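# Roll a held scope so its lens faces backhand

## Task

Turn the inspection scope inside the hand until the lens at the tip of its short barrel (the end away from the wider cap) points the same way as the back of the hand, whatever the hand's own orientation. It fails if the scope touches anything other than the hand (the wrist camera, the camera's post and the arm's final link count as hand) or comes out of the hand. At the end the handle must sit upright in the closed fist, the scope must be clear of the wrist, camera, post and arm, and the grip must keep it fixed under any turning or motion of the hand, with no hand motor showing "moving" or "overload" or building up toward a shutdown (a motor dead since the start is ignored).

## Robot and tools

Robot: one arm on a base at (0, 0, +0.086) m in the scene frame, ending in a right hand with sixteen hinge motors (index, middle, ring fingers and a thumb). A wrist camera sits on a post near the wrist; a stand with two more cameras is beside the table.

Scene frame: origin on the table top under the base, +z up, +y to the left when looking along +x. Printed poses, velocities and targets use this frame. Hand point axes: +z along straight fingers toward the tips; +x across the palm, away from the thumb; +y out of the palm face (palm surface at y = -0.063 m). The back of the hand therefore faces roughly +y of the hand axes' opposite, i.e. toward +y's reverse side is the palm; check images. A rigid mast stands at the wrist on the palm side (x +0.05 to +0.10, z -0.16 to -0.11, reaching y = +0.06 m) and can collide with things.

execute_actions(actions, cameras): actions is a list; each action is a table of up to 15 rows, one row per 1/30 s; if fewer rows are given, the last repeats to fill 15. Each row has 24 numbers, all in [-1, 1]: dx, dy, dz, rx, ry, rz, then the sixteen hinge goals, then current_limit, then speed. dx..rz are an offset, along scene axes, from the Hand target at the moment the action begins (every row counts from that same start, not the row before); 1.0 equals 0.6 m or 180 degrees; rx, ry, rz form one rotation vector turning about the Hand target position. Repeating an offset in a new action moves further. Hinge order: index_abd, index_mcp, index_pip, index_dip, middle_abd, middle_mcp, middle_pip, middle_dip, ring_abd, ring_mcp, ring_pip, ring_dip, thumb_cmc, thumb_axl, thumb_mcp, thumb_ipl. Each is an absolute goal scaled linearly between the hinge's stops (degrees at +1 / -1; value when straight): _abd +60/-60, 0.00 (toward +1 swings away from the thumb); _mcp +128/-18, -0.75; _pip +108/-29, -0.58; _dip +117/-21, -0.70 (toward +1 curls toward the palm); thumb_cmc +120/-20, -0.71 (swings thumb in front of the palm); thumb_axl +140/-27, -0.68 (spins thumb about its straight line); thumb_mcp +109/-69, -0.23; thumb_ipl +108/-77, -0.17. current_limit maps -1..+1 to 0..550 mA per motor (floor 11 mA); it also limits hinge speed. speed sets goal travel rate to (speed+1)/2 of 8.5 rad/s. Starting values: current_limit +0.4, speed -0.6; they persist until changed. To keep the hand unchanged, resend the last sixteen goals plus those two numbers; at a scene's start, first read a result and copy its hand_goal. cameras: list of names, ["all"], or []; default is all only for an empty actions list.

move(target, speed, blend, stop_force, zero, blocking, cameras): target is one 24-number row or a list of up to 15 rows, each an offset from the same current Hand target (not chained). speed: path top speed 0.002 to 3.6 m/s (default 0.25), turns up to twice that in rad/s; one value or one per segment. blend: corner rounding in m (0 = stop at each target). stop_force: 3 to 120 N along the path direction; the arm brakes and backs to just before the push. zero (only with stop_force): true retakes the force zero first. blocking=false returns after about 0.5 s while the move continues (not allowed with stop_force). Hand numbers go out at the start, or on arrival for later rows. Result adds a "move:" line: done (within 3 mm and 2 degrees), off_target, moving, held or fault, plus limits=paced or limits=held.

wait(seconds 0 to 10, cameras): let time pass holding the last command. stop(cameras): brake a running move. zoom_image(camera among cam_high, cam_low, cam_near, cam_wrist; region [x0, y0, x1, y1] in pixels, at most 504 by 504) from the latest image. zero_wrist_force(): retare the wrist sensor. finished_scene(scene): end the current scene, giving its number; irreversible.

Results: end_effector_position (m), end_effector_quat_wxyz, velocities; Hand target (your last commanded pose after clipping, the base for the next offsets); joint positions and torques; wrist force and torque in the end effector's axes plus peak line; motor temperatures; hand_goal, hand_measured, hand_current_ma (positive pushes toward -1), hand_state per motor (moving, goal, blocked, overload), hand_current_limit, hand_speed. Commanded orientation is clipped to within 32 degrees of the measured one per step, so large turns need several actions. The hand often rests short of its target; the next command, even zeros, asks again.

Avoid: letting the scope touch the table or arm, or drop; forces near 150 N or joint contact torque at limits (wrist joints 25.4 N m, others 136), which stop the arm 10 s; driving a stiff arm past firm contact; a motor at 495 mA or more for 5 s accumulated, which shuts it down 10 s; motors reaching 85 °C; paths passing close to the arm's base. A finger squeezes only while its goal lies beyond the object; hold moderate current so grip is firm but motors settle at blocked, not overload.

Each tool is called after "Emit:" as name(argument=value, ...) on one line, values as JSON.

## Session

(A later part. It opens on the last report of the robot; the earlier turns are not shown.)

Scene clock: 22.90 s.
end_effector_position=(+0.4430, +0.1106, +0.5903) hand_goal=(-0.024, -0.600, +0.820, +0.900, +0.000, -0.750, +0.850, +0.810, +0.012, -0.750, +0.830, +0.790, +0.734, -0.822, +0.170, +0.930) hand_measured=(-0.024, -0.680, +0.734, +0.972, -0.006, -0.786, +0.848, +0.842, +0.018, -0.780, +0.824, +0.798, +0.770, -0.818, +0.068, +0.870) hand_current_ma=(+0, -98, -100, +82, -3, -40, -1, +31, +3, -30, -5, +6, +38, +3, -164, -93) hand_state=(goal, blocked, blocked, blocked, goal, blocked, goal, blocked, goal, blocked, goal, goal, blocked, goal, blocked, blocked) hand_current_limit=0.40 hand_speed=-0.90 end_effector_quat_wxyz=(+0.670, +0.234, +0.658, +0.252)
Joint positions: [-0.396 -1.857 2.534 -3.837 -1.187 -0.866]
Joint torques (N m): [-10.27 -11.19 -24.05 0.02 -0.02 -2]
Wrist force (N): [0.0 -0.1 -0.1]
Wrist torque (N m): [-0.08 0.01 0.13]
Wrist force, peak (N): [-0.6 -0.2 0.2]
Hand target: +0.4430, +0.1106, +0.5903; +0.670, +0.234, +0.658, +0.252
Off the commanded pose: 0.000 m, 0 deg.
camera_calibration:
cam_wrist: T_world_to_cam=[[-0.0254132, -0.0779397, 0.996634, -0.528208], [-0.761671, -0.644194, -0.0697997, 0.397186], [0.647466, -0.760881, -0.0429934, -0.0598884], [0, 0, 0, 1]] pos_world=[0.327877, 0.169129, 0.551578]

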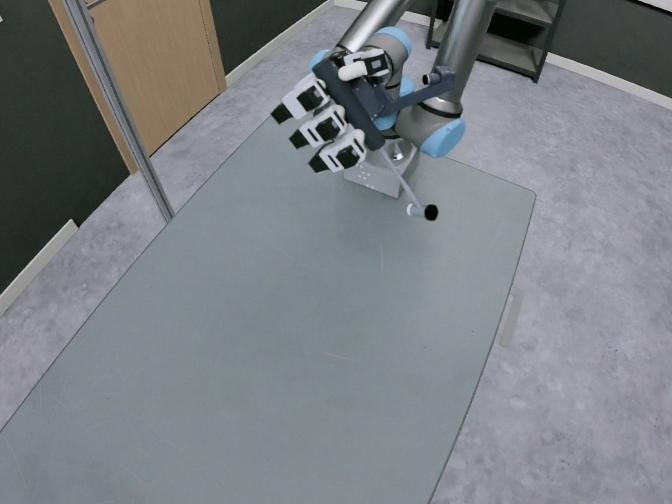

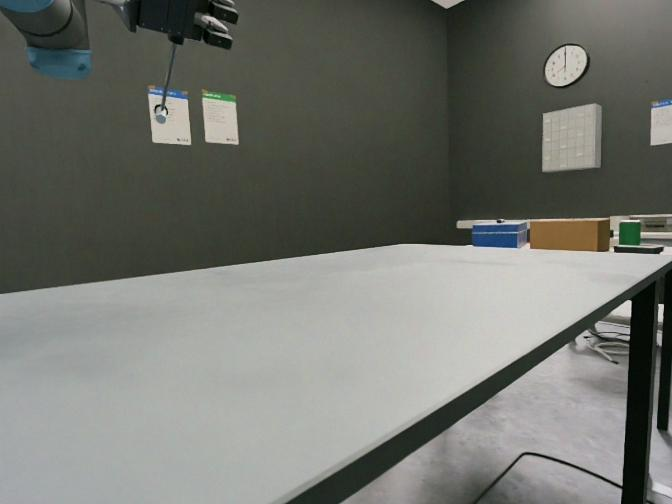

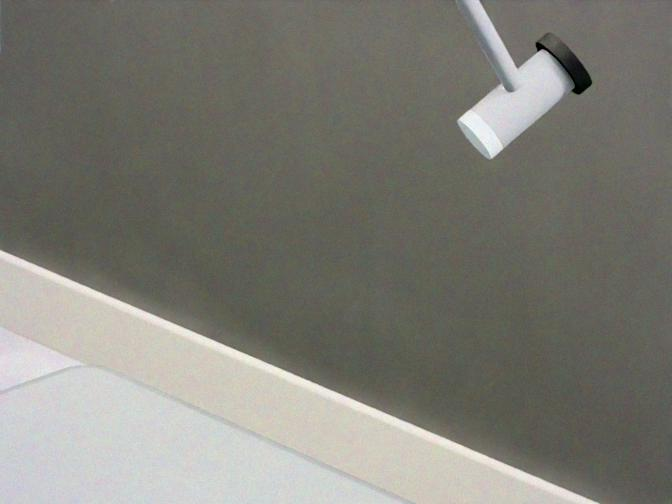

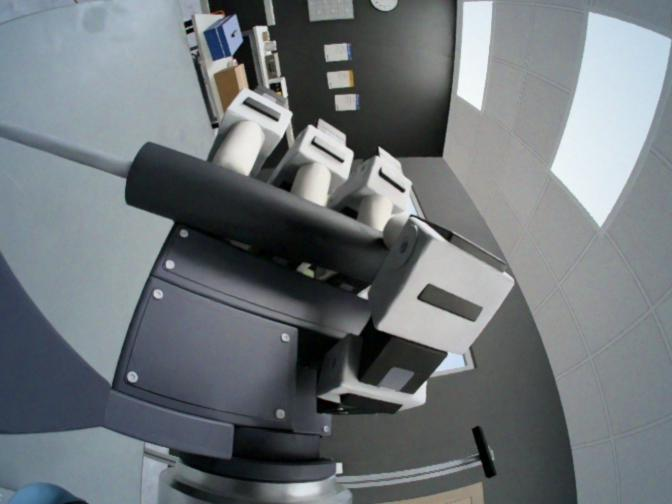

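Emit:
execute_actions(actions=[[[0,0,0,0,0,0,-0.024,-0.60,0.82,0.90,0,-0.75,0.85,0.81,0.012,-1.0,0.83,0.79,0.734,-0.822,0.19,0.92,0.4,-0.8]],[[0,0,0,0,0,0,-0.024,-0.60,0.82,0.90,0,-0.75,0.85,0.81,0.012,-1.0,0.4,0.70,0.734,-0.822,0.19,0.92,0.4,-0.8]],[[0,0,0,0,0,0,-0.024,-0.60,0.82,0.90,0,-0.75,0.85,0.81,0.012,-1.0,-0.139,0.609,0.734,-0.822,0.19,0.92,0.4,-0.8]],[[0,0,0,0,0,0,-0.024,-0.60,0.82,0.90,0,-0.75,0.85,0.81,0.012,-1.0,-0.139,0.609,0.734,-0.822,0.19,0.92,0.4,-0.8]],[[0,0,0,0,0,0,-0.024,-0.60,0.82,0.90,0,-0.75,0.85,0.81,0.012,-0.548,-0.139,-0.116,0.734,-0.822,0.19,0.92,0.4,-0.8]]], cameras=["all"])

Emit:
zoom_image(camera="cam_high", region=[240, 20, 480, 240])

Scene clock: 27.40 s.
end_effector_position=(+0.4430, +0.1106, +0.5903) hand_goal=(-0.024, -0.600, +0.820, +0.900, +0.000, -0.750, +0.850, +0.810, +0.012, -0.548, -0.140, -0.116, +0.734, -0.822, +0.190, +0.920) hand_measured=(-0.024, -0.680, +0.734, +0.972, -0.006, -0.786, +0.848, +0.842, +0.018, -0.588, -0.136, -0.110, +0.770, -0.818, +0.068, +0.870) hand_current_ma=(+0, -98, -100, +82, -3, -40, -1, +31, +3, -44, +2, +5, +38, +3, -202, -75) hand_state=(goal, blocked, blocked, blocked, goal, blocked, goal, blocked, goal, blocked, goal, goal, blocked, goal, blocked, blocked) hand_current_limit=0.40 hand_speed=-0.80 end_effector_quat_wxyz=(+0.670, +0.234, +0.658, +0.252)
Joint positions: [-0.396 -1.857 2.534 -3.837 -1.187 -0.866]
Joint torques (N m): [-8.23 -8.79 -24.14 -0.24 -1.76 -1.97]
Wrist force (N): [-0.1 0.0 -0.1]
Wrist torque (N m): [-0.07 0.02 0.13]
Wrist force, peak (N): [-0.5 -0.2 0.3]
Hand target: +0.4430, +0.1106, +0.5903; +0.670, +0.234, +0.658, +0.252
Off the commanded pose: 0.000 m, 0 deg.
camera_calibration:
cam_wrist: T_world_to_cam=[[-0.0254132, -0.0779397, 0.996634, -0.528208], [-0.761671, -0.644194, -0.0697997, 0.397186], [0.647466, -0.760881, -0.0429934, -0.0598884], [0, 0, 0, 1]] pos_world=[0.327877, 0.169129, 0.551578]

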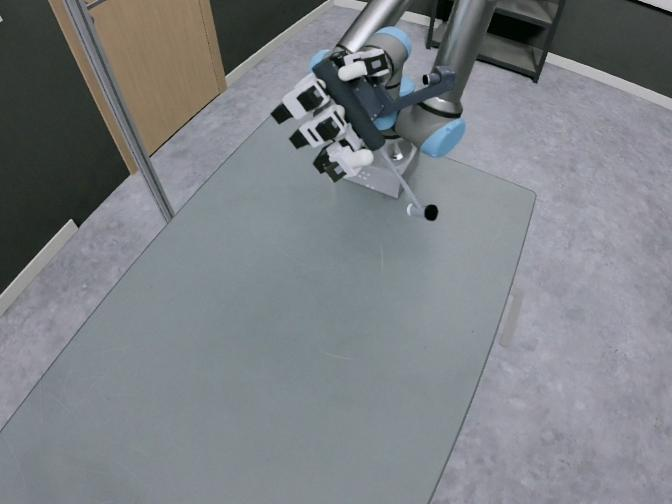

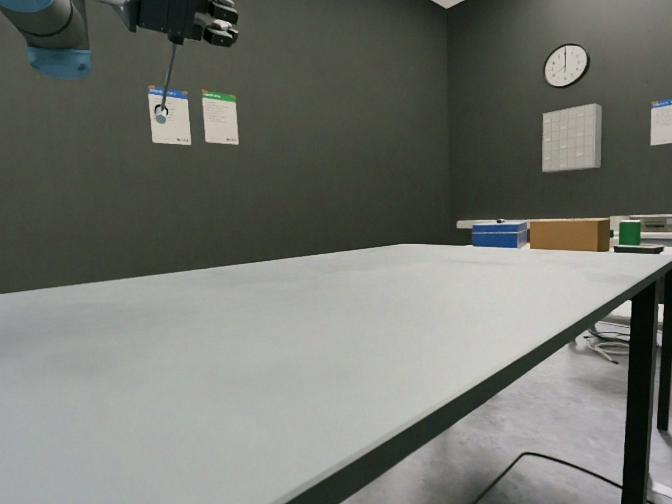

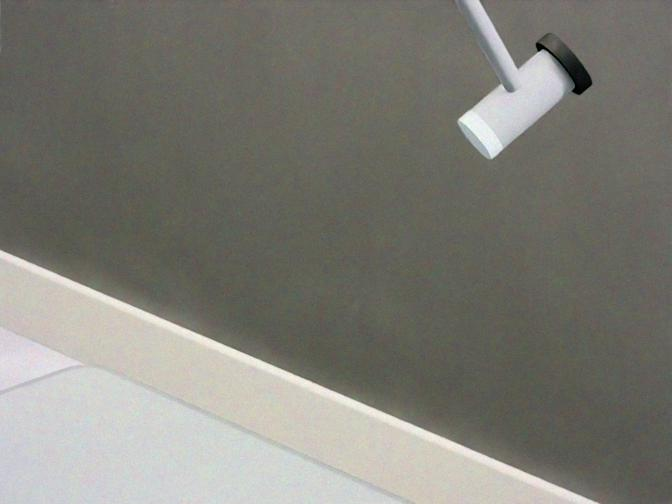

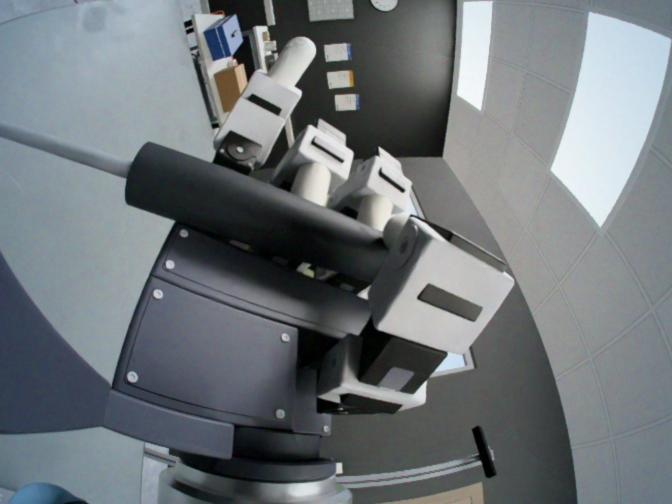

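Scaled by 2.100 from the camera's 672x504 image, which has a finer 960x720 frame.

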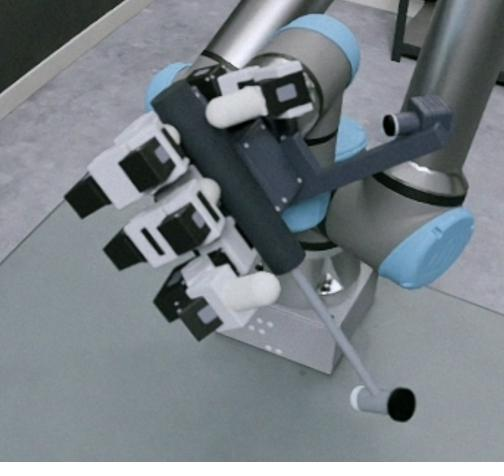

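Emit:
execute_actions(actions=[[[0,0,0,0,0,0,-0.024,-0.60,0.82,0.90,0,-0.75,0.85,0.81,0.012,-0.46,0.299,-0.116,0.734,-0.822,0.19,0.92,0.4,-0.8]],[[0,0,0,0,0,0,-0.024,-0.60,0.82,0.90,0,-0.75,0.85,0.81,0.012,-0.46,0.5,0.0,0.734,-0.822,0.19,0.92,0.4,-0.85]],[[0,0,0,0,0,0,-0.024,-0.60,0.82,0.90,0,-0.75,0.85,0.81,0.012,-0.46,0.723,0.174,0.734,-0.822,0.19,0.92,0.4,-0.85]]], cameras=["all"])

Emit:
zoom_image(camera="cam_high", region=[240, 20, 480, 240])

Scene clock: 29.50 s.
end_effector_position=(+0.4430, +0.1106, +0.5903) hand_goal=(-0.024, -0.600, +0.820, +0.900, +0.000, -0.750, +0.850, +0.810, +0.012, -0.460, +0.722, +0.174, +0.734, -0.822, +0.190, +0.920) hand_measured=(-0.024, -0.680, +0.734, +0.972, -0.006, -0.786, +0.848, +0.842, +0.018, -0.492, +0.716, +0.168, +0.770, -0.818, +0.068, +0.870) hand_current_ma=(+0, -98, -100, +82, -3, -40, -1, +31, +3, -33, -4, -5, +38, +3, -202, -75) hand_state=(goal, blocked, blocked, blocked, goal, blocked, goal, blocked, goal, blocked, goal, goal, blocked, goal, blocked, blocked) hand_current_limit=0.40 hand_speed=-0.85 end_effector_quat_wxyz=(+0.670, +0.234, +0.658, +0.252)
Joint positions: [-0.396 -1.857 2.534 -3.837 -1.187 -0.866]
Joint torques (N m): [-6.58 -7.19 -22.73 -0.53 -2.13 -1.94]
Wrist force (N): [-0.1 0.0 0.1]
Wrist torque (N m): [-0.08 0.01 0.13]
Wrist force, peak (N): [-0.6 0.1 -0.2]
Hand target: +0.4430, +0.1106, +0.5903; +0.670, +0.234, +0.658, +0.252
Off the commanded pose: 0.000 m, 0 deg.
camera_calibration:
cam_wrist: T_world_to_cam=[[-0.0254132, -0.0779397, 0.996634, -0.528208], [-0.761671, -0.644194, -0.0697997, 0.397186], [0.647466, -0.760881, -0.0429934, -0.0598884], [0, 0, 0, 1]] pos_world=[0.327877, 0.169129, 0.551578]

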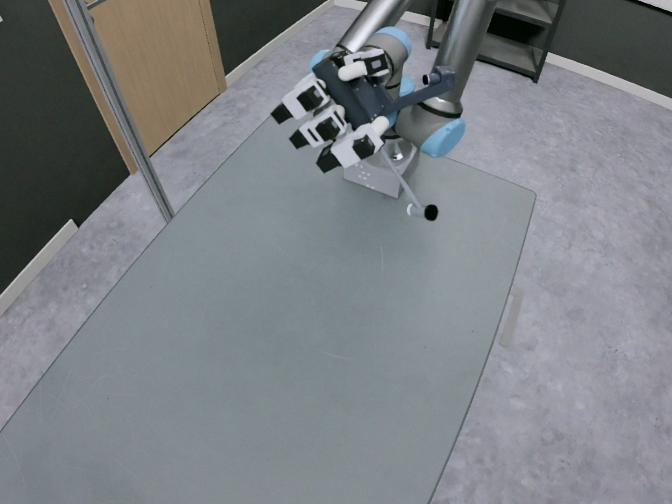

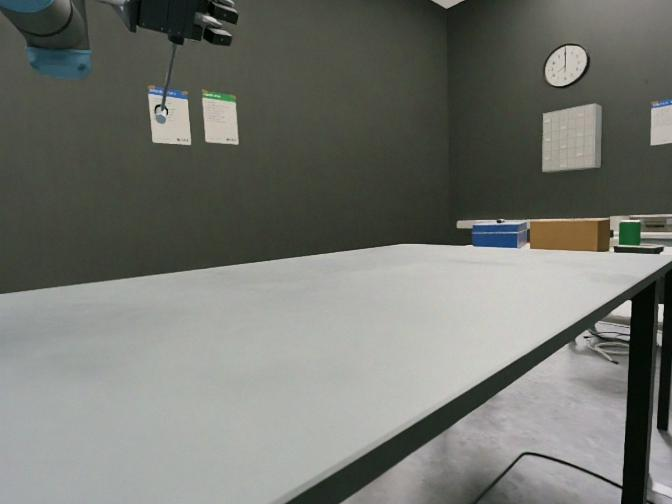

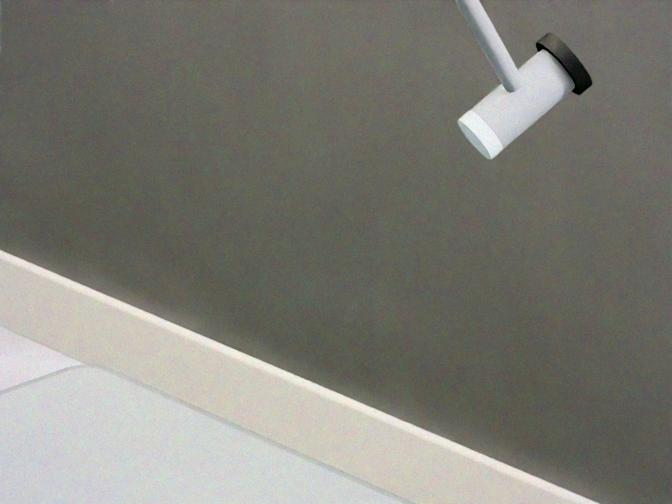

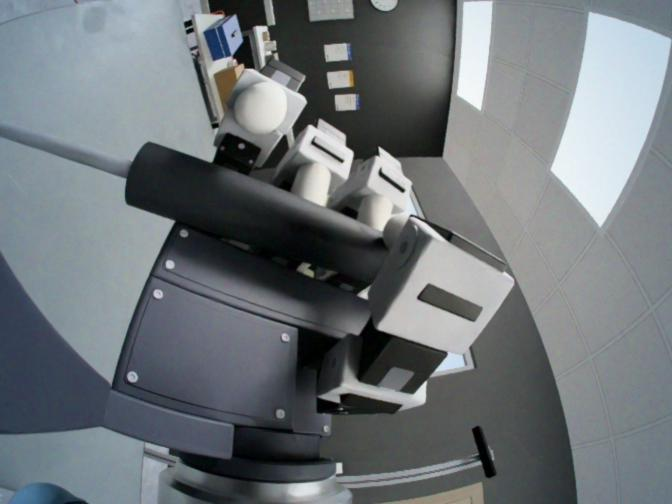

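Scaled by 2.100 from the camera's 672x504 image, which has a finer 960x720 frame.

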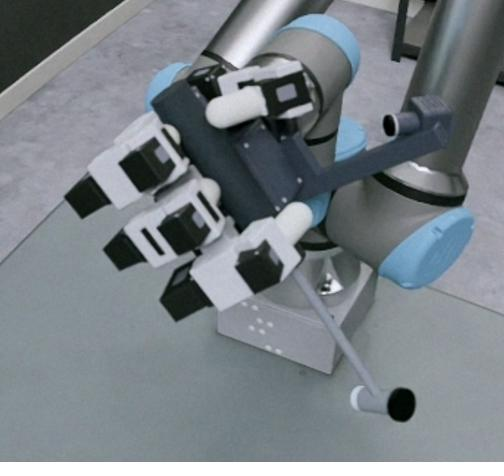

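Emit:
execute_actions(actions=[[[0,0,0,0,0,0,-0.024,-0.60,0.82,0.90,0,-1.0,0.85,0.81,0.012,-0.46,0.723,0.20,0.734,-0.822,0.19,0.92,0.4,-0.8]],[[0,0,0,0,0,0,-0.024,-0.60,0.82,0.90,0,-1.0,0.4,0.70,0.012,-0.46,0.723,0.20,0.734,-0.822,0.19,0.92,0.4,-0.8]],[[0,0,0,0,0,0,-0.024,-0.60,0.82,0.90,0,-1.0,-0.139,0.609,0.012,-0.46,0.723,0.20,0.734,-0.822,0.19,0.92,0.4,-0.8]],[[0,0,0,0,0,0,-0.024,-0.60,0.82,0.90,0,-1.0,-0.139,0.609,0.012,-0.46,0.723,0.20,0.734,-0.822,0.19,0.92,0.4,-0.8]],[[0,0,0,0,0,0,-0.024,-0.60,0.82,0.90,0,-0.548,-0.139,-0.116,0.012,-0.46,0.723,0.2,0.734,-0.822,0.19,0.92,0.4,-0.8]],[[0,0,0,0,0,0,-0.024,-0.60,0.82,0.90,0,-0.548,-0.139,-0.116,0.012,-0.46,0.723,0.2,0.734,-0.822,0.19,0.92,0.4,-0.8]],[[0,0,0,0,0,0,-0.024,-0.60,0.82,0.90,0,-0.46,0.299,-0.116,0.012,-0.46,0.723,0.2,0.734,-0.822,0.19,0.92,0.4,-0.8]],[[0,0,0,0,0,0,-0.024,-0.60,0.82,0.90,0,-0.46,0.5,0.0,0.012,-0.46,0.723,0.2,0.734,-0.822,0.19,0.92,0.4,-0.85]],[[0,0,0,0,0,0,-0.024,-0.60,0.82,0.90,0,-0.46,0.723,0.174,0.012,-0.46,0.723,0.2,0.734,-0.822,0.19,0.92,0.4,-0.85]]], cameras=["cam_high","cam_near","cam_wrist"])

Emit:
zoom_image(camera="cam_high", region=[240, 20, 480, 240])

Scene clock: 34.83 s.
end_effector_position=(+0.4430, +0.1106, +0.5903) hand_goal=(-0.024, -0.600, +0.820, +0.900, +0.000, -0.460, +0.722, +0.174, +0.012, -0.460, +0.722, +0.200, +0.734, -0.822, +0.190, +0.920) hand_measured=(-0.024, -0.680, +0.734, +0.972, +0.000, -0.494, +0.716, +0.168, +0.018, -0.492, +0.716, +0.194, +0.770, -0.818, +0.068, +0.870) hand_current_ma=(+0, -98, -100, +82, +0, -36, -5, -5, +3, -33, -4, -5, +38, +3, -202, -75) hand_state=(goal, blocked, blocked, blocked, goal, blocked, goal, goal, goal, blocked, goal, goal, blocked, goal, blocked, blocked) hand_current_limit=0.40 hand_speed=-0.85 end_effector_quat_wxyz=(+0.670, +0.234, +0.658, +0.252)
Joint positions: [-0.396 -1.857 2.534 -3.837 -1.187 -0.866]
Joint torques (N m): [-3.3 -3.46 -21.76 -0.92 -1.9 -1.92]
Wrist force (N): [-0.1 -0.1 0.1]
Wrist torque (N m): [-0.11 0.00 0.10]
Wrist force, peak (N): [-0.6 -0.2 0.0]
Hand target: +0.4430, +0.1106, +0.5903; +0.670, +0.234, +0.658, +0.252
Off the commanded pose: 0.000 m, 0 deg.
camera_calibration:
cam_wrist: T_world_to_cam=[[-0.0254132, -0.0779397, 0.996634, -0.528208], [-0.761671, -0.644194, -0.0697997, 0.397186], [0.647466, -0.760881, -0.0429934, -0.0598884], [0, 0, 0, 1]] pos_world=[0.327877, 0.169129, 0.551578]
Images, in order (width x height): cam_high 672x504, cam_near 672x504, cam_wrist 672x504.

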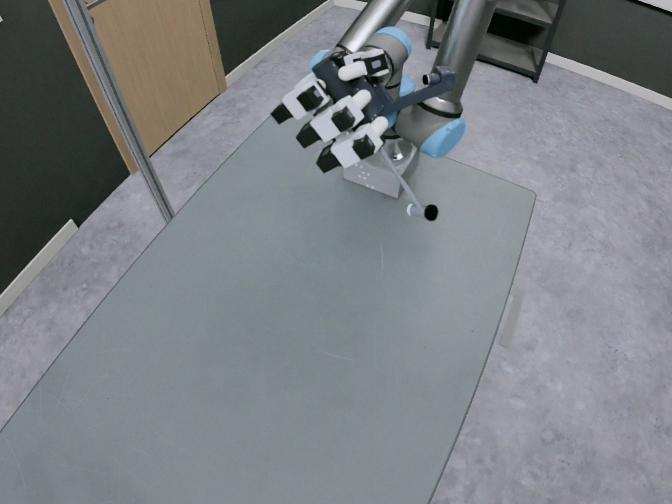

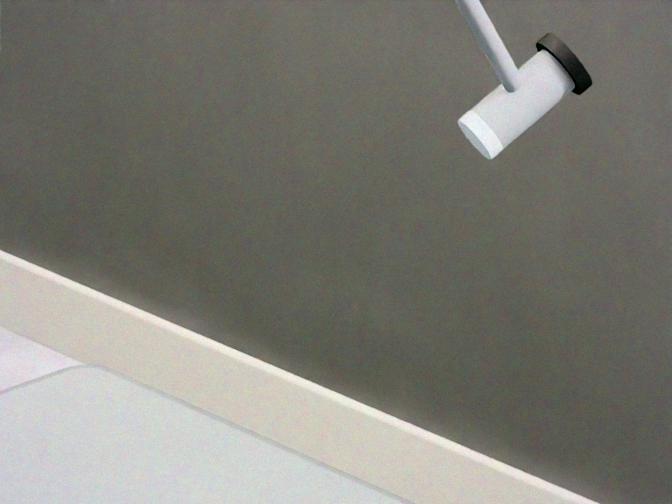

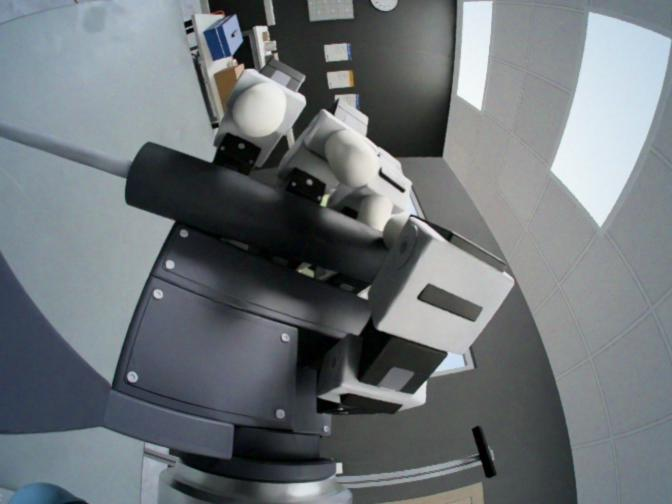

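Scaled by 2.100 from the camera's 672x504 image, which has a finer 960x720 frame.

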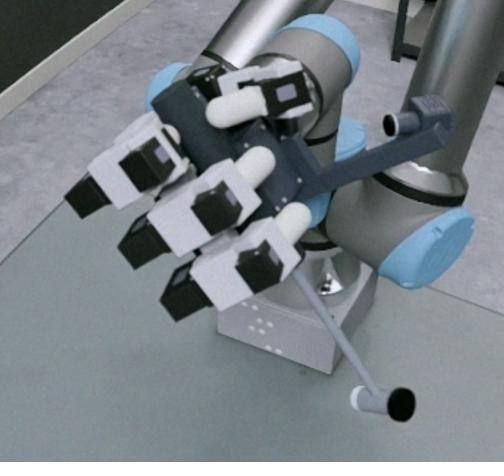

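Emit:
execute_actions(actions=[[[0,0,0,0,0,0,-0.024,-0.60,0.82,0.90,0,-0.46,0.723,0.35,0.012,-0.46,0.723,0.35,0.734,-0.822,0.19,0.92,0.4,-0.9]],[[0,0,0,0,0,0,-0.024,-0.60,0.82,0.90,0,-0.46,0.723,0.5,0.012,-0.46,0.723,0.5,0.734,-0.822,0.19,0.92,0.4,-0.9]],[[0,0,0,0,0,0,-0.024,-0.60,0.82,0.90,0,-0.46,0.723,0.6,0.012,-0.46,0.723,0.6,0.734,-0.822,0.19,0.92,0.4,-0.9]]], cameras=["cam_high","cam_near","cam_wrist"])

Emit:
zoom_image(camera="cam_high", region=[240, 20, 480, 240])

Scene clock: 37.13 s.
end_effector_position=(+0.4430, +0.1106, +0.5903) hand_goal=(-0.024, -0.600, +0.820, +0.900, +0.000, -0.460, +0.722, +0.600, +0.012, -0.460, +0.722, +0.600, +0.734, -0.822, +0.190, +0.920) hand_measured=(-0.024, -0.680, +0.736, +0.972, +0.000, -0.476, +0.686, +0.512, +0.018, -0.492, +0.716, +0.578, +0.770, -0.818, +0.068, +0.870) hand_current_ma=(+0, -98, -98, +82, +0, -15, -35, -105, +3, -33, -5, -20, +38, +3, -202, -75) hand_state=(goal, blocked, blocked, blocked, goal, goal, blocked, blocked, goal, blocked, goal, blocked, blocked, goal, blocked, blocked) hand_current_limit=0.40 hand_speed=-0.90 end_effector_quat_wxyz=(+0.670, +0.234, +0.658, +0.252)
Joint positions: [-0.396 -1.857 2.534 -3.837 -1.187 -0.866]
Joint torques (N m): [-1.11 -1.5 -19.2 -1.07 -1.96 -1.81]
Wrist force (N): [-0.3 0.0 0.3]
Wrist torque (N m): [-0.11 0.02 0.10]
Wrist force, peak (N): [-0.7 0.2 0.0]
Hand target: +0.4430, +0.1106, +0.5903; +0.670, +0.234, +0.658, +0.252
Off the commanded pose: 0.000 m, 0 deg.
camera_calibration:
cam_wrist: T_world_to_cam=[[-0.0254132, -0.0779397, 0.996634, -0.528208], [-0.761671, -0.644194, -0.0697997, 0.397186], [0.647466, -0.760881, -0.0429934, -0.0598884], [0, 0, 0, 1]] pos_world=[0.327877, 0.169129, 0.551578]
Images, in order (width x height): cam_high 672x504, cam_near 672x504, cam_wrist 672x504.

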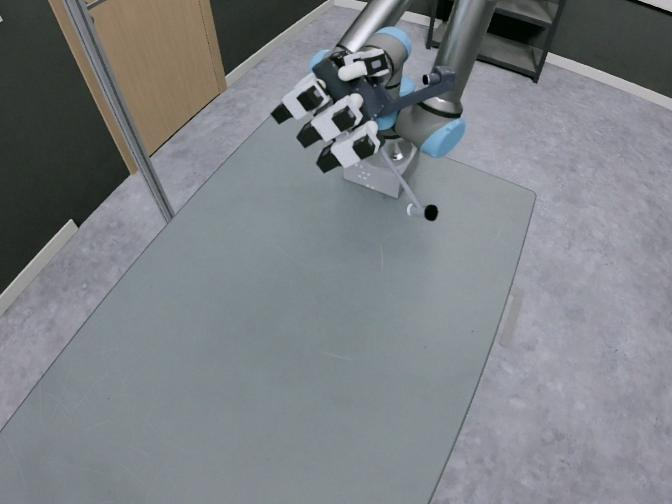

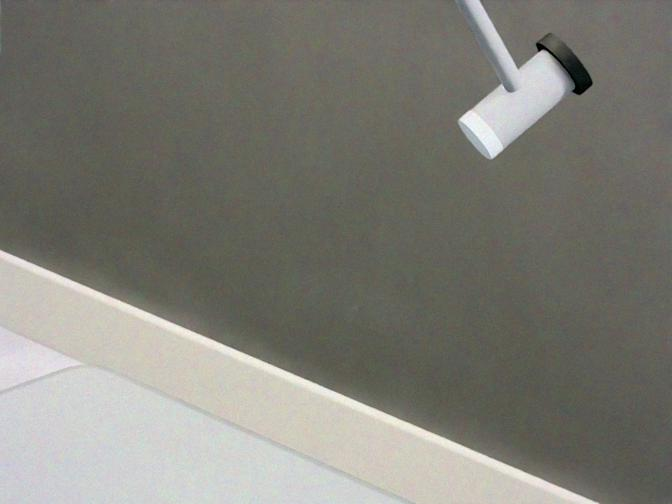

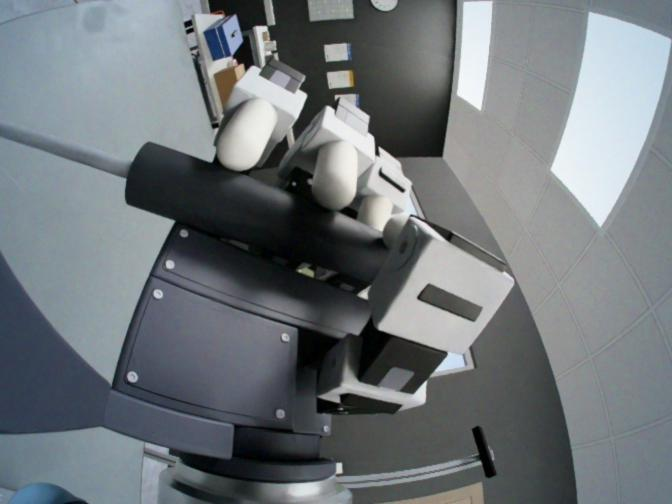

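Scaled by 2.100 from the camera's 672x504 image, which has a finer 960x720 frame.

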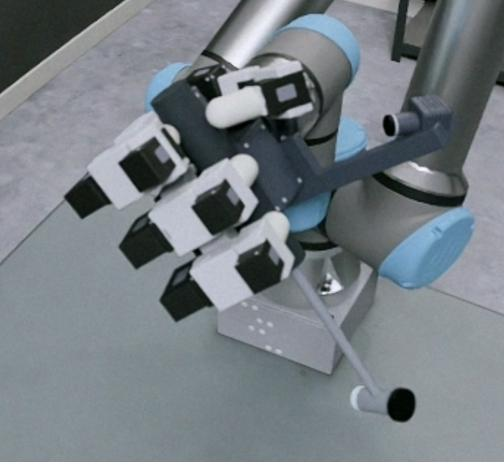

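Emit:
execute_actions(actions=[[[0,0,0,0,0,0,-0.024,-0.60,0.82,0.90,0,-0.46,0.74,0.65,0.012,-0.46,0.74,0.70,0.734,-0.822,0.19,0.92,0.4,-0.9]],[[0,0,0,0,0,0,-0.024,-0.60,0.82,0.90,0,-0.46,0.75,0.7,0.012,-0.46,0.75,0.80,0.734,-0.822,0.19,0.92,0.4,-0.9]]], cameras=["cam_high","cam_near","cam_wrist"])

Scene clock: 38.73 s.
end_effector_position=(+0.4430, +0.1106, +0.5903) hand_goal=(-0.024, -0.600, +0.820, +0.900, +0.000, -0.460, +0.750, +0.700, +0.012, -0.460, +0.750, +0.800, +0.734, -0.822, +0.190, +0.920) hand_measured=(-0.024, -0.630, +0.794, +0.904, +0.000, -0.474, +0.692, +0.650, +0.018, -0.492, +0.686, +0.702, +0.770, -0.798, +0.106, +0.890) hand_current_ma=(+0, -32, -24, +3, +0, -13, -64, -54, +3, -33, -70, -118, +38, +27, -131, -43) hand_state=(goal, blocked, blocked, goal, goal, goal, blocked, blocked, goal, blocked, blocked, blocked, blocked, blocked, blocked, blocked) hand_current_limit=0.40 hand_speed=-0.90 end_effector_quat_wxyz=(+0.670, +0.234, +0.658, +0.252)
Joint positions: [-0.396 -1.857 2.534 -3.837 -1.187 -0.866]
Joint torques (N m): [-0.93 -0.89 -19.56 -1.18 -1.85 -1.83]
Wrist force (N): [-0.3 0.0 0.0]
Wrist torque (N m): [-0.09 0.03 0.09]
Wrist force, peak (N): [-0.7 -0.2 0.2]
Hand target: +0.4430, +0.1106, +0.5903; +0.670, +0.234, +0.658, +0.252
Off the commanded pose: 0.000 m, 0 deg.
camera_calibration:
cam_wrist: T_world_to_cam=[[-0.0254132, -0.0779397, 0.996634, -0.528208], [-0.761671, -0.644194, -0.0697997, 0.397186], [0.647466, -0.760881, -0.0429934, -0.0598884], [0, 0, 0, 1]] pos_world=[0.327877, 0.169129, 0.551578]
Images, in order (width x height): cam_high 672x504, cam_near 672x504, cam_wrist 672x504.

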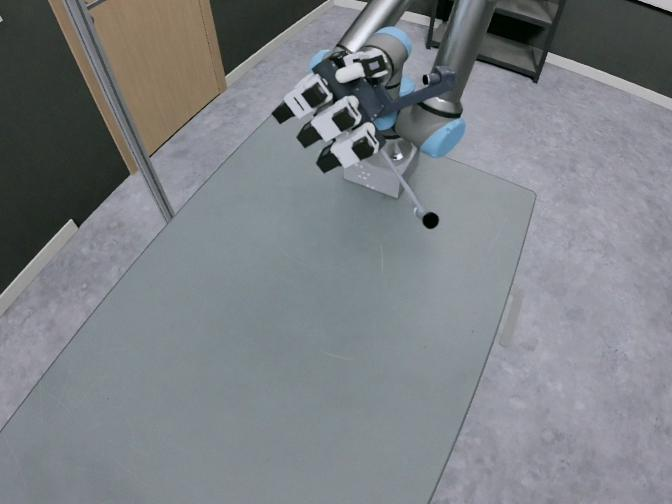

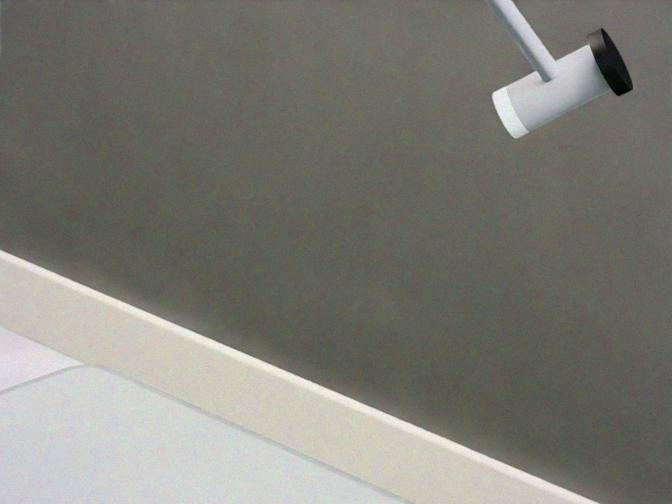

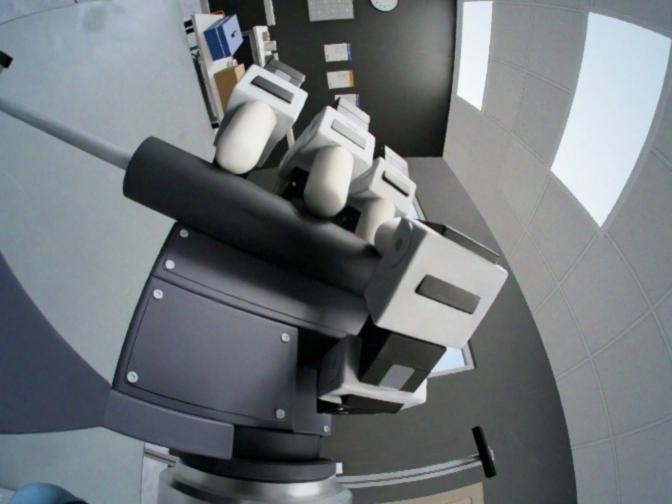

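Emit:
execute_actions(actions=[[[0,0,0,0,0,0,-0.024,-1.0,0.79,0.90,0,-0.46,0.76,0.7,0.012,-0.46,0.76,0.80,0.734,-0.822,0.2,0.91,0.4,-0.8]],[[0,0,0,0,0,0,-0.024,-1.0,0.4,0.7,0,-0.46,0.76,0.7,0.012,-0.46,0.76,0.80,0.734,-0.822,0.2,0.91,0.4,-0.8]],[[0,0,0,0,0,0,-0.024,-1.0,-0.139,0.609,0,-0.46,0.76,0.7,0.012,-0.46,0.76,0.80,0.734,-0.822,0.2,0.91,0.4,-0.8]]], cameras=["cam_high","cam_near","cam_wrist"])

Scene clock: 41.57 s.
end_effector_position=(+0.4430, +0.1106, +0.5903) hand_goal=(-0.024, -1.000, -0.140, +0.608, +0.000, -0.460, +0.760, +0.700, +0.012, -0.460, +0.760, +0.800, +0.734, -0.822, +0.200, +0.910) hand_measured=(-0.024, -1.000, -0.136, +0.616, +0.000, -0.474, +0.692, +0.650, +0.018, -0.492, +0.686, +0.702, +0.770, -0.798, +0.108, +0.888) hand_current_ma=(+0, +0, +3, +6, +0, -13, -76, -53, +3, -33, -83, -117, +38, +27, -146, -29) hand_state=(goal, goal, goal, goal, goal, goal, blocked, blocked, goal, blocked, blocked, blocked, blocked, blocked, blocked, blocked) hand_current_limit=0.40 hand_speed=-0.80 end_effector_quat_wxyz=(+0.670, +0.234, +0.658, +0.252)
Joint positions: [-0.396 -1.857 2.534 -3.837 -1.187 -0.866]
Joint torques (N m): [1.32 -1.2 -19.22 -1.58 -1.89 -1.67]
Wrist force (N): [-0.2 0.2 0.2]
Wrist torque (N m): [-0.06 0.02 0.13]
Wrist force, peak (N): [-0.4 0.2 0.4]
Hand target: +0.4430, +0.1106, +0.5903; +0.670, +0.234, +0.658, +0.252
Off the commanded pose: 0.000 m, 0 deg.
camera_calibration:
cam_wrist: T_world_to_cam=[[-0.0254132, -0.0779397, 0.996634, -0.528208], [-0.761671, -0.644194, -0.0697997, 0.397186], [0.647466, -0.760881, -0.0429934, -0.0598884], [0, 0, 0, 1]] pos_world=[0.327877, 0.169129, 0.551578]
Images, in order (width x height): cam_high 672x504, cam_near 672x504, cam_wrist 672x504.

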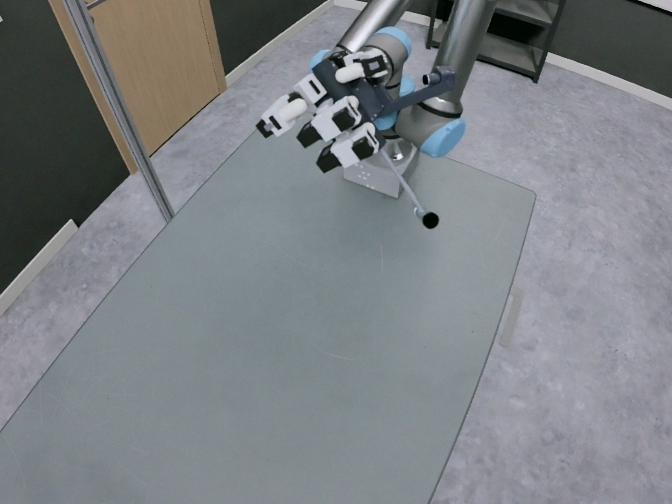

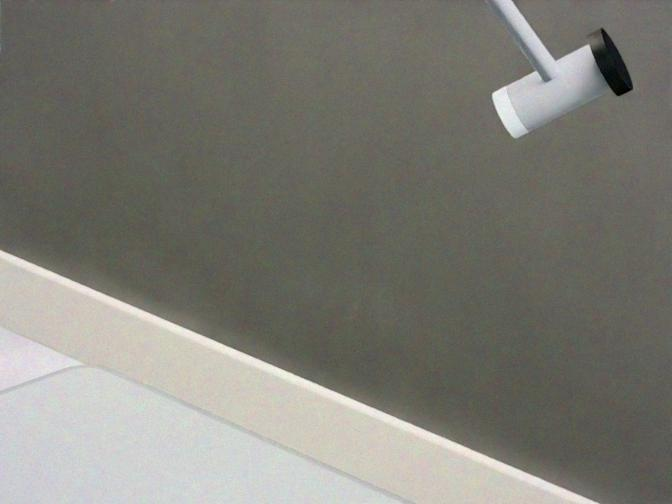

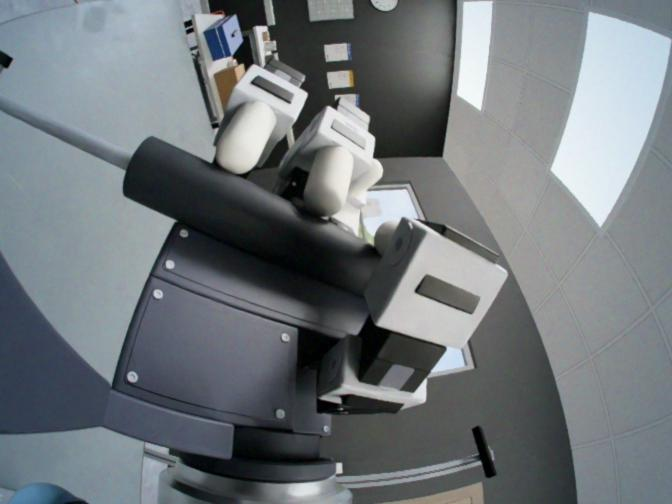

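Emit:
execute_actions(actions=[[[0,0,0,0,0,0,-0.024,-0.548,-0.139,-0.116,0,-0.46,0.76,0.7,0.012,-0.46,0.76,0.80,0.734,-0.822,0.2,0.91,0.4,-0.8]],[[0,0,0,0,0,0,-0.024,-0.548,-0.139,-0.116,0,-0.46,0.76,0.7,0.012,-0.46,0.76,0.80,0.734,-0.822,0.2,0.91,0.4,-0.8]],[[0,0,0,0,0,0,-0.024,-0.46,0.299,-0.116,0,-0.46,0.76,0.7,0.012,-0.46,0.76,0.80,0.734,-0.822,0.2,0.91,0.4,-0.8]],[[0,0,0,0,0,0,-0.024,-0.46,0.5,0.0,0,-0.46,0.76,0.7,0.012,-0.46,0.76,0.80,0.734,-0.822,0.2,0.91,0.4,-0.8]],[[0,0,0,0,0,0,-0.024,-0.46,0.65,0.174,0,-0.46,0.76,0.7,0.012,-0.46,0.76,0.80,0.734,-0.822,0.2,0.91,0.4,-0.8]],[[0,0,0,0,0,0,-0.024,-0.46,0.65,0.35,0,-0.46,0.76,0.7,0.012,-0.46,0.76,0.80,0.734,-0.822,0.2,0.91,0.4,-0.85]]], cameras=["cam_high","cam_near","cam_wrist"])

Emit:
zoom_image(camera="cam_high", region=[240, 20, 480, 240])

Scene clock: 45.37 s.
end_effector_position=(+0.4430, +0.1106, +0.5903) hand_goal=(-0.024, -0.460, +0.650, +0.350, +0.000, -0.460, +0.760, +0.700, +0.012, -0.460, +0.760, +0.800, +0.734, -0.822, +0.200, +0.910) hand_measured=(-0.024, -0.490, +0.642, +0.336, +0.000, -0.474, +0.692, +0.650, +0.018, -0.492, +0.686, +0.702, +0.770, -0.798, +0.108, +0.888) hand_current_ma=(+0, -31, -5, -12, +0, -13, -76, -53, +3, -33, -83, -117, +38, +28, -146, -29) hand_state=(goal, blocked, goal, goal, goal, goal, blocked, blocked, goal, blocked, blocked, blocked, blocked, blocked, blocked, blocked) hand_current_limit=0.40 hand_speed=-0.85 end_effector_quat_wxyz=(+0.670, +0.234, +0.658, +0.252)
Joint positions: [-0.396 -1.857 2.534 -3.837 -1.187 -0.866]
Joint torques (N m): [4.19 -0.02 -17.71 -1.97 -1.68 -1.47]
Wrist force (N): [-0.4 0.1 0.2]
Wrist torque (N m): [-0.09 0.04 0.08]
Wrist force, peak (N): [-0.5 -0.1 0.5]
Hand target: +0.4430, +0.1106, +0.5903; +0.670, +0.234, +0.658, +0.252
Off the commanded pose: 0.000 m, 0 deg.
camera_calibration:
cam_wrist: T_world_to_cam=[[-0.0254132, -0.0779397, 0.996634, -0.528208], [-0.761671, -0.644194, -0.0697997, 0.397186], [0.647466, -0.760881, -0.0429934, -0.0598884], [0, 0, 0, 1]] pos_world=[0.327877, 0.169129, 0.551578]
Images, in order (width x height): cam_high 672x504, cam_near 672x504, cam_wrist 672x504.

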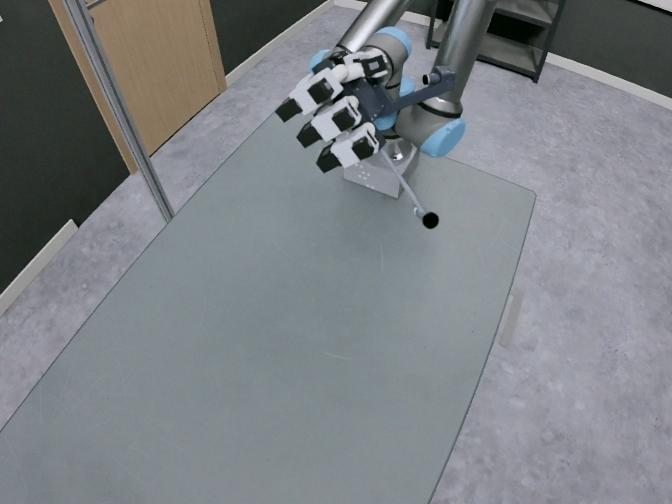

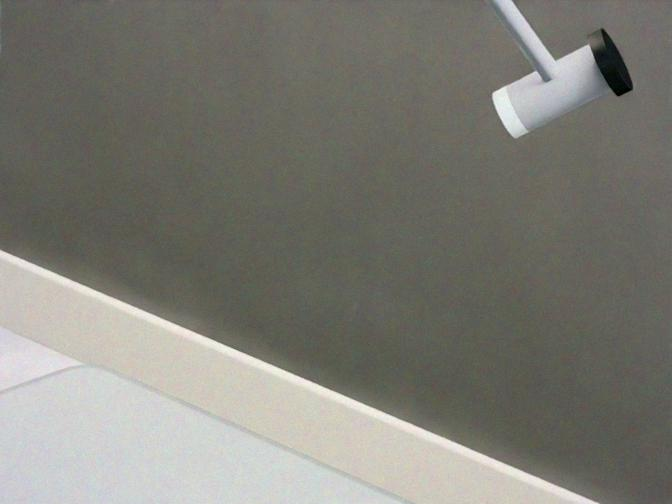

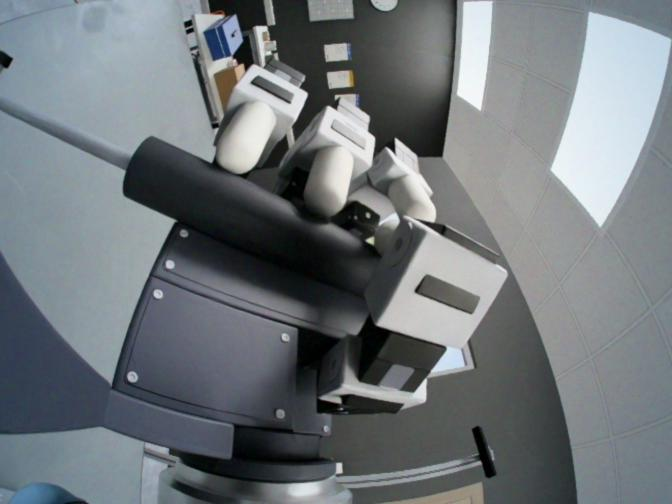

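Scaled by 2.100 from the camera's 672x504 image, which has a finer 960x720 frame.

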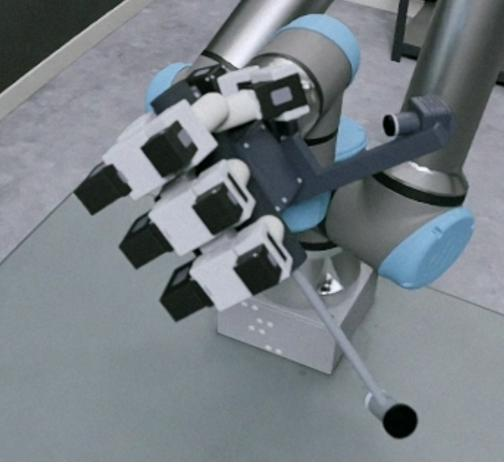

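Emit:
execute_actions(actions=[[[0,0,0,0,0,0,-0.024,-0.46,0.65,0.35,0,-0.43,0.82,0.63,0.012,-0.43,0.82,0.72,0.734,-0.822,0.17,0.94,0.4,-0.9]],[[0,0,0,0,0,0,-0.024,-0.46,0.65,0.35,0,-0.40,0.88,0.57,0.012,-0.40,0.88,0.65,0.734,-0.822,0.14,0.96,0.4,-0.9]],[[0,0,0,0,0,0,-0.024,-0.46,0.65,0.35,0,-0.37,0.94,0.5,0.012,-0.37,0.94,0.57,0.734,-0.822,0.11,0.98,0.4,-0.9]]], cameras=["cam_high","cam_near","cam_wrist"])

Emit:
zoom_image(camera="cam_high", region=[240, 20, 480, 240])

Scene clock: 48.10 s.
end_effector_position=(+0.4430, +0.1106, +0.5903) hand_goal=(-0.024, -0.460, +0.650, +0.350, +0.000, -0.370, +0.940, +0.500, +0.012, -0.370, +0.940, +0.570, +0.734, -0.822, +0.110, +0.980) hand_measured=(-0.024, -0.490, +0.644, +0.344, +0.000, -0.480, +0.758, +0.502, +0.018, -0.492, +0.746, +0.546, +0.770, -0.814, +0.058, +0.946) hand_current_ma=(+0, -31, -5, -5, +0, -143, -239, +1, +3, -161, -258, -24, +38, +8, -77, -49) hand_state=(goal, blocked, goal, goal, goal, blocked, blocked, goal, goal, blocked, blocked, blocked, blocked, goal, blocked, blocked) hand_current_limit=0.40 hand_speed=-0.90 end_effector_quat_wxyz=(+0.670, +0.234, +0.658, +0.252)
Joint positions: [-0.396 -1.857 2.534 -3.837 -1.187 -0.866]
Joint torques (N m): [5.99 -0.68 -16.37 -1.78 -1.74 -1.47]
Wrist force (N): [-0.5 0.0 0.1]
Wrist torque (N m): [-0.10 0.05 0.06]
Wrist force, peak (N): [-0.7 0.1 -0.1]
Hand target: +0.4430, +0.1106, +0.5903; +0.670, +0.234, +0.658, +0.252
Off the commanded pose: 0.000 m, 0 deg.
camera_calibration:
cam_wrist: T_world_to_cam=[[-0.0254132, -0.0779397, 0.996634, -0.528208], [-0.761671, -0.644194, -0.0697997, 0.397186], [0.647466, -0.760881, -0.0429934, -0.0598884], [0, 0, 0, 1]] pos_world=[0.327877, 0.169129, 0.551578]
Images, in order (width x height): cam_high 672x504, cam_near 672x504, cam_wrist 672x504.

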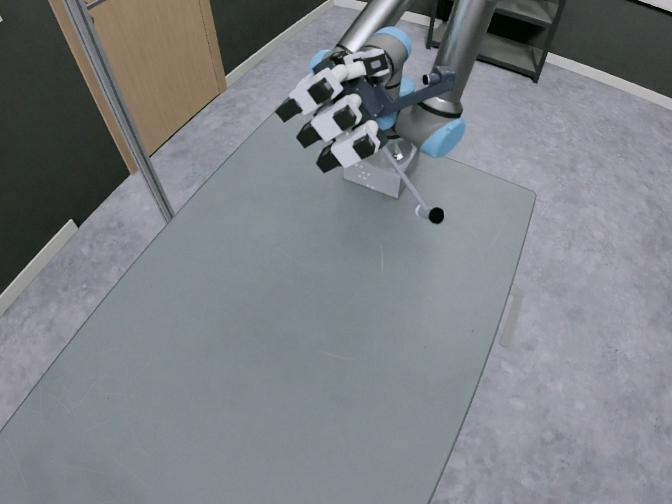

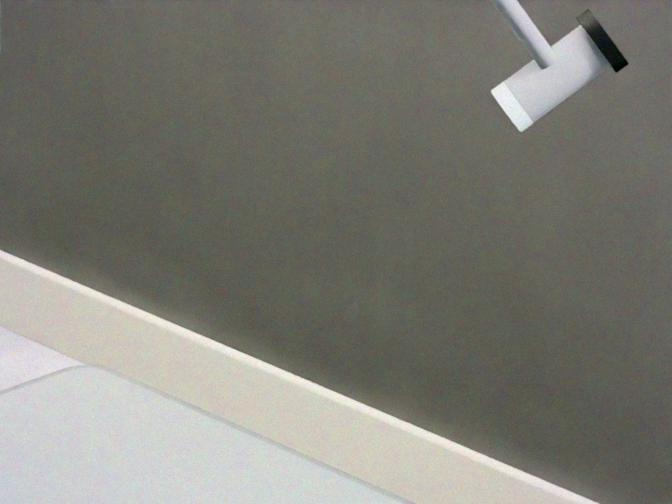

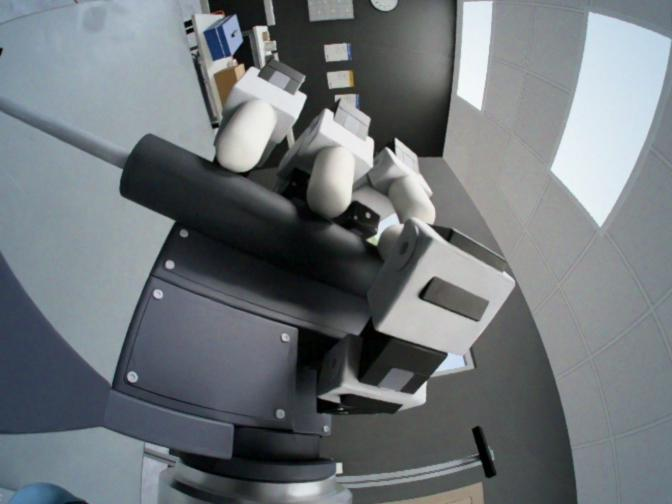

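Scaled by 2.100 from the camera's 672x504 image, which has a finer 960x720 frame.

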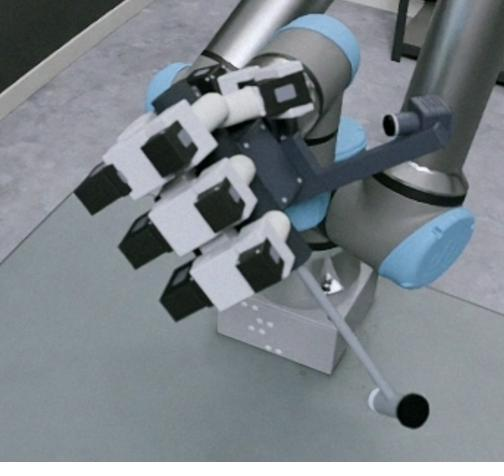

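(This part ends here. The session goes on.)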